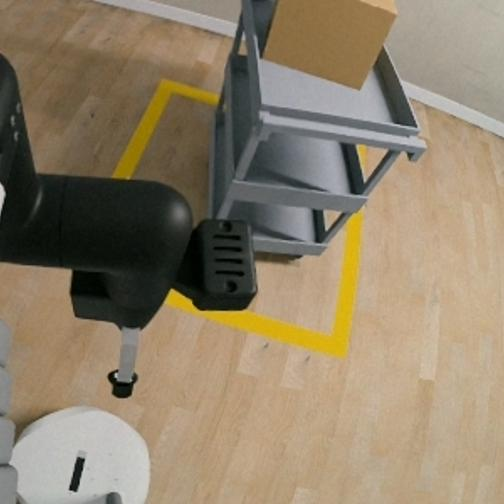

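>>> move:
  r1: {"base":{"translate_m":0.0,"strafe_m":-0.60}}
  blocking: false
  cameras: []

>>> wait:
  seconds: 6
  cameras: ["r1_wrist_camera","r1_head_camera","r1_head_left_camera","r1_head_right_camera"]

Scene clock: 890.47 s.
move: r1 moving
r1.base_odometry: x=-1.702 y=+1.357 heading=+1.087
r1.turned_by_wheels: +0.000
r1.turned_by_imu: +0.000
r1.base_tilt: forward=-1.6 right=+1.2
r1.lidar_m: 2.38 2.03 1.86 0.75 0.43 0.39 - 1.13 1.11 2.90 1.00 0.84
r1.base_status: translate_m moving; strafe_m moving
r1.joint_positions: lift_m=+1.150 arm_m=+0.050 wrist_yaw_rad=+0.002 wrist_pitch_rad=+1.568 wrist_roll_rad=+1.571 gripper_m=+0.060
r1.joint_status: not commanded
r1.measured_speeds: translate_m=+0.000 strafe_m=-0.139 rotate_rad=+0.003 lift_m=+0.000 arm_m=+0.000 wrist_yaw_rad=+0.000 wrist_pitch_rad=+0.000 wrist_roll_rad=+0.000
r1.motor_effort: lift_m=+23(23) arm_m=-4(4) wheel_0=+10(10) wheel_1=-8(9) wheel_2=+1(1)
r1.servo_current: wrist_yaw_rad=46(65) wrist_pitch_rad=46(46) wrist_roll_rad=52(65) gripper_m=39(46)
r1.hand_pose: x=+0.2219 y=-0.0874 z=+1.0394 quat_wxyz=(+0.501, +0.500, +0.500, -0.499) (m; r1's base frame)
r1.wrist_depth_mm: - 1255 1281 1255 1281 1255 1255 / 1042 1229 1255 1281 1281 1229 1255 / 1182 1281 1229 1255 1255 1281 1255 / 1229 1229 1205 1281 1060 1281 1255 / 1229 1255 1255 1255 1042 1281 1255 / 1229 1229 195 1229 188 1281 1281 / 1229 1229 1255 153 1255 133 -
r2: as last shown
r2.turned_by_imu: +0.000
r2.base_tilt: forward=-0.5 right=+0.0
r2.lidar_m: 0.60 0.60 3.60 4.07 4.53 2.59 1.35 1.12 1.12 1.26 1.29 1.29
r2.motor_effort: lift_m=+20(20) arm_m=-8(8) wheel_0=-1(2) wheel_1=-7(7) wheel_2=+12(12)
r2.servo_current: wrist_yaw_rad=52(72) wrist_pitch_rad=39(46) wrist_roll_rad=59(59) gripper_m=111(117)
r2.contact_limits: translate_m 0.6
r2.wrist_depth_mm: - - 234 163 250 257 265 / - - 236 167 251 258 266 / - - 236 166 253 260 267 / - - 238 167 253 262 268 / - - 240 168 254 264 270 / - - 236 169 180 266 272 / - - 242 - 257 263 273
pictures: none
No camera images: "cameras" was empty.

Scene clock: 893.30 s.
earlier move: r1 done
r1.base_odometry: x=-1.203 y=+1.095 heading=+1.087
r1.turned_by_wheels: +0.000
r1.turned_by_imu: -0.004
r1.base_tilt: forward=-1.6 right=+1.3
r1.lidar_m: 0.67 0.78 2.37 1.08 0.77 5.60 0.83 0.76 1.47 2.38 2.39 0.71
r1.base_status: done
r1.joint_positions: lift_m=+1.150 arm_m=+0.050 wrist_yaw_rad=+0.002 wrist_pitch_rad=+1.568 wrist_roll_rad=+1.571 gripper_m=+0.060
r1.joint_status: not commanded
r1.measured_speeds: all 0
r1.motor_effort: lift_m=+23(23) arm_m=-4(5) wheel_0=+0(12) wheel_1=-2(11) wheel_2=+0(1)
r1.servo_current: wrist_yaw_rad=46(65) wrist_pitch_rad=46(52) wrist_roll_rad=39(65) gripper_m=39(52)
r1.hand_pose: x=+0.2219 y=-0.0874 z=+1.0394 quat_wxyz=(+0.501, +0.500, +0.500, -0.499) (m; r1's base frame)
r1.wrist_depth_mm: 1229 1229 1255 1229 1229 1255 1281 / 1255 1229 1255 1255 1281 1255 1255 / 1255 1255 1255 1229 1255 1255 1229 / 759 1255 1229 1255 1042 1281 1281 / - 1255 1255 1255 1060 1255 1281 / 778 1229 194 1255 188 1281 1255 / 1229 1255 1229 153 1255 1229 1255
r2.base_odometry: x=-2.448 y=+0.362 heading=-2.906
r2.turned_by_wheels: +0.000
r2.turned_by_imu: +0.000
r2.base_tilt: forward=-0.6 right=+0.1
r2.lidar_m: 0.61 0.63 3.62 4.09 4.52 2.63 1.38 1.12 1.13 1.27 1.30 1.29
r2.base_status: not commanded
r2.joint_positions: lift_m=+0.900 arm_m=+0.220 wrist_yaw_rad=+0.872 wrist_pitch_rad=+0.001 wrist_roll_rad=+0.000 gripper_m=-0.029
r2.joint_status: not commanded
r2.measured_speeds: all 0
r2.motor_effort: lift_m=+20(20) arm_m=-8(8) wheel_0=-2(2) wheel_1=-7(8) wheel_2=+12(12)
r2.servo_current: wrist_yaw_rad=46(72) wrist_pitch_rad=46(46) wrist_roll_rad=46(59) gripper_m=111(117)
r2.contact_limits: translate_m 0.6
r2.hand_pose: x=+0.6436 y=+0.1646 z=+1.0777 quat_wxyz=(+0.906, +0.000, +0.000, +0.422) (m; r2's base frame)
r2.wrist_depth_mm: - - 235 164 249 258 265 / - - 236 167 251 258 267 / - - 237 166 253 262 267 / - - 239 167 253 260 270 / - - 239 169 255 264 270 / - - 236 169 181 265 272 / - - 242 - 258 263 274
wait: 2.83 of 6 s (r1 has come to rest)
pictures: r1_head_camera, r1_head_left_camera, r1_head_right_camera, r1_wrist_camera
Images, in order (width x height): r1_head_camera 420x560, r1_head_left_camera 420x672, r1_head_right_camera 420x672, r1_wrist_camera 616x392.

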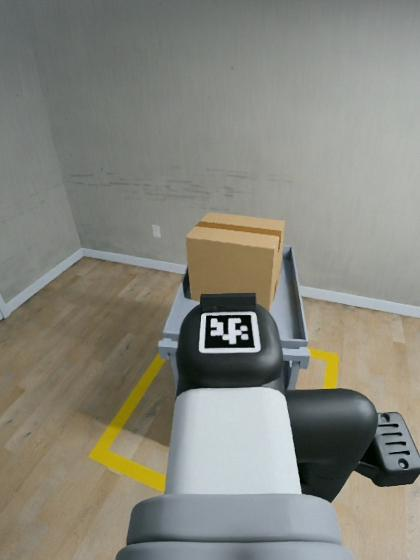

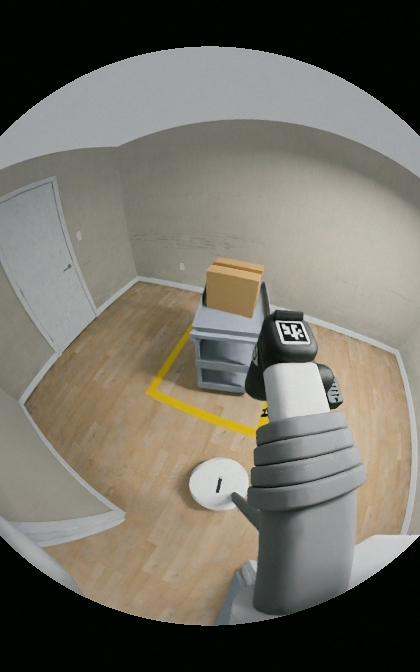

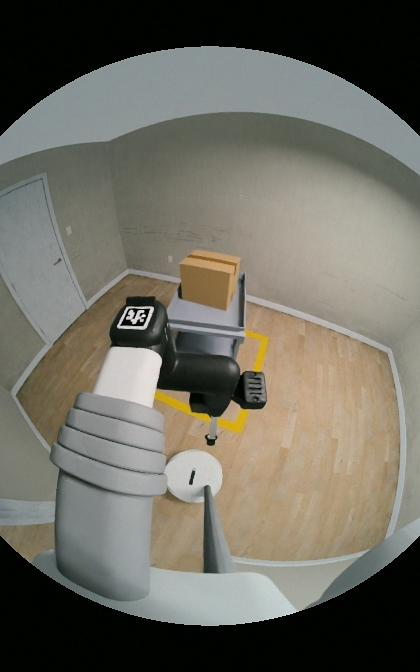

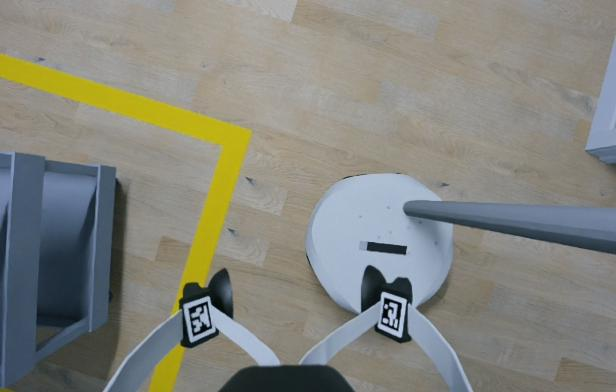

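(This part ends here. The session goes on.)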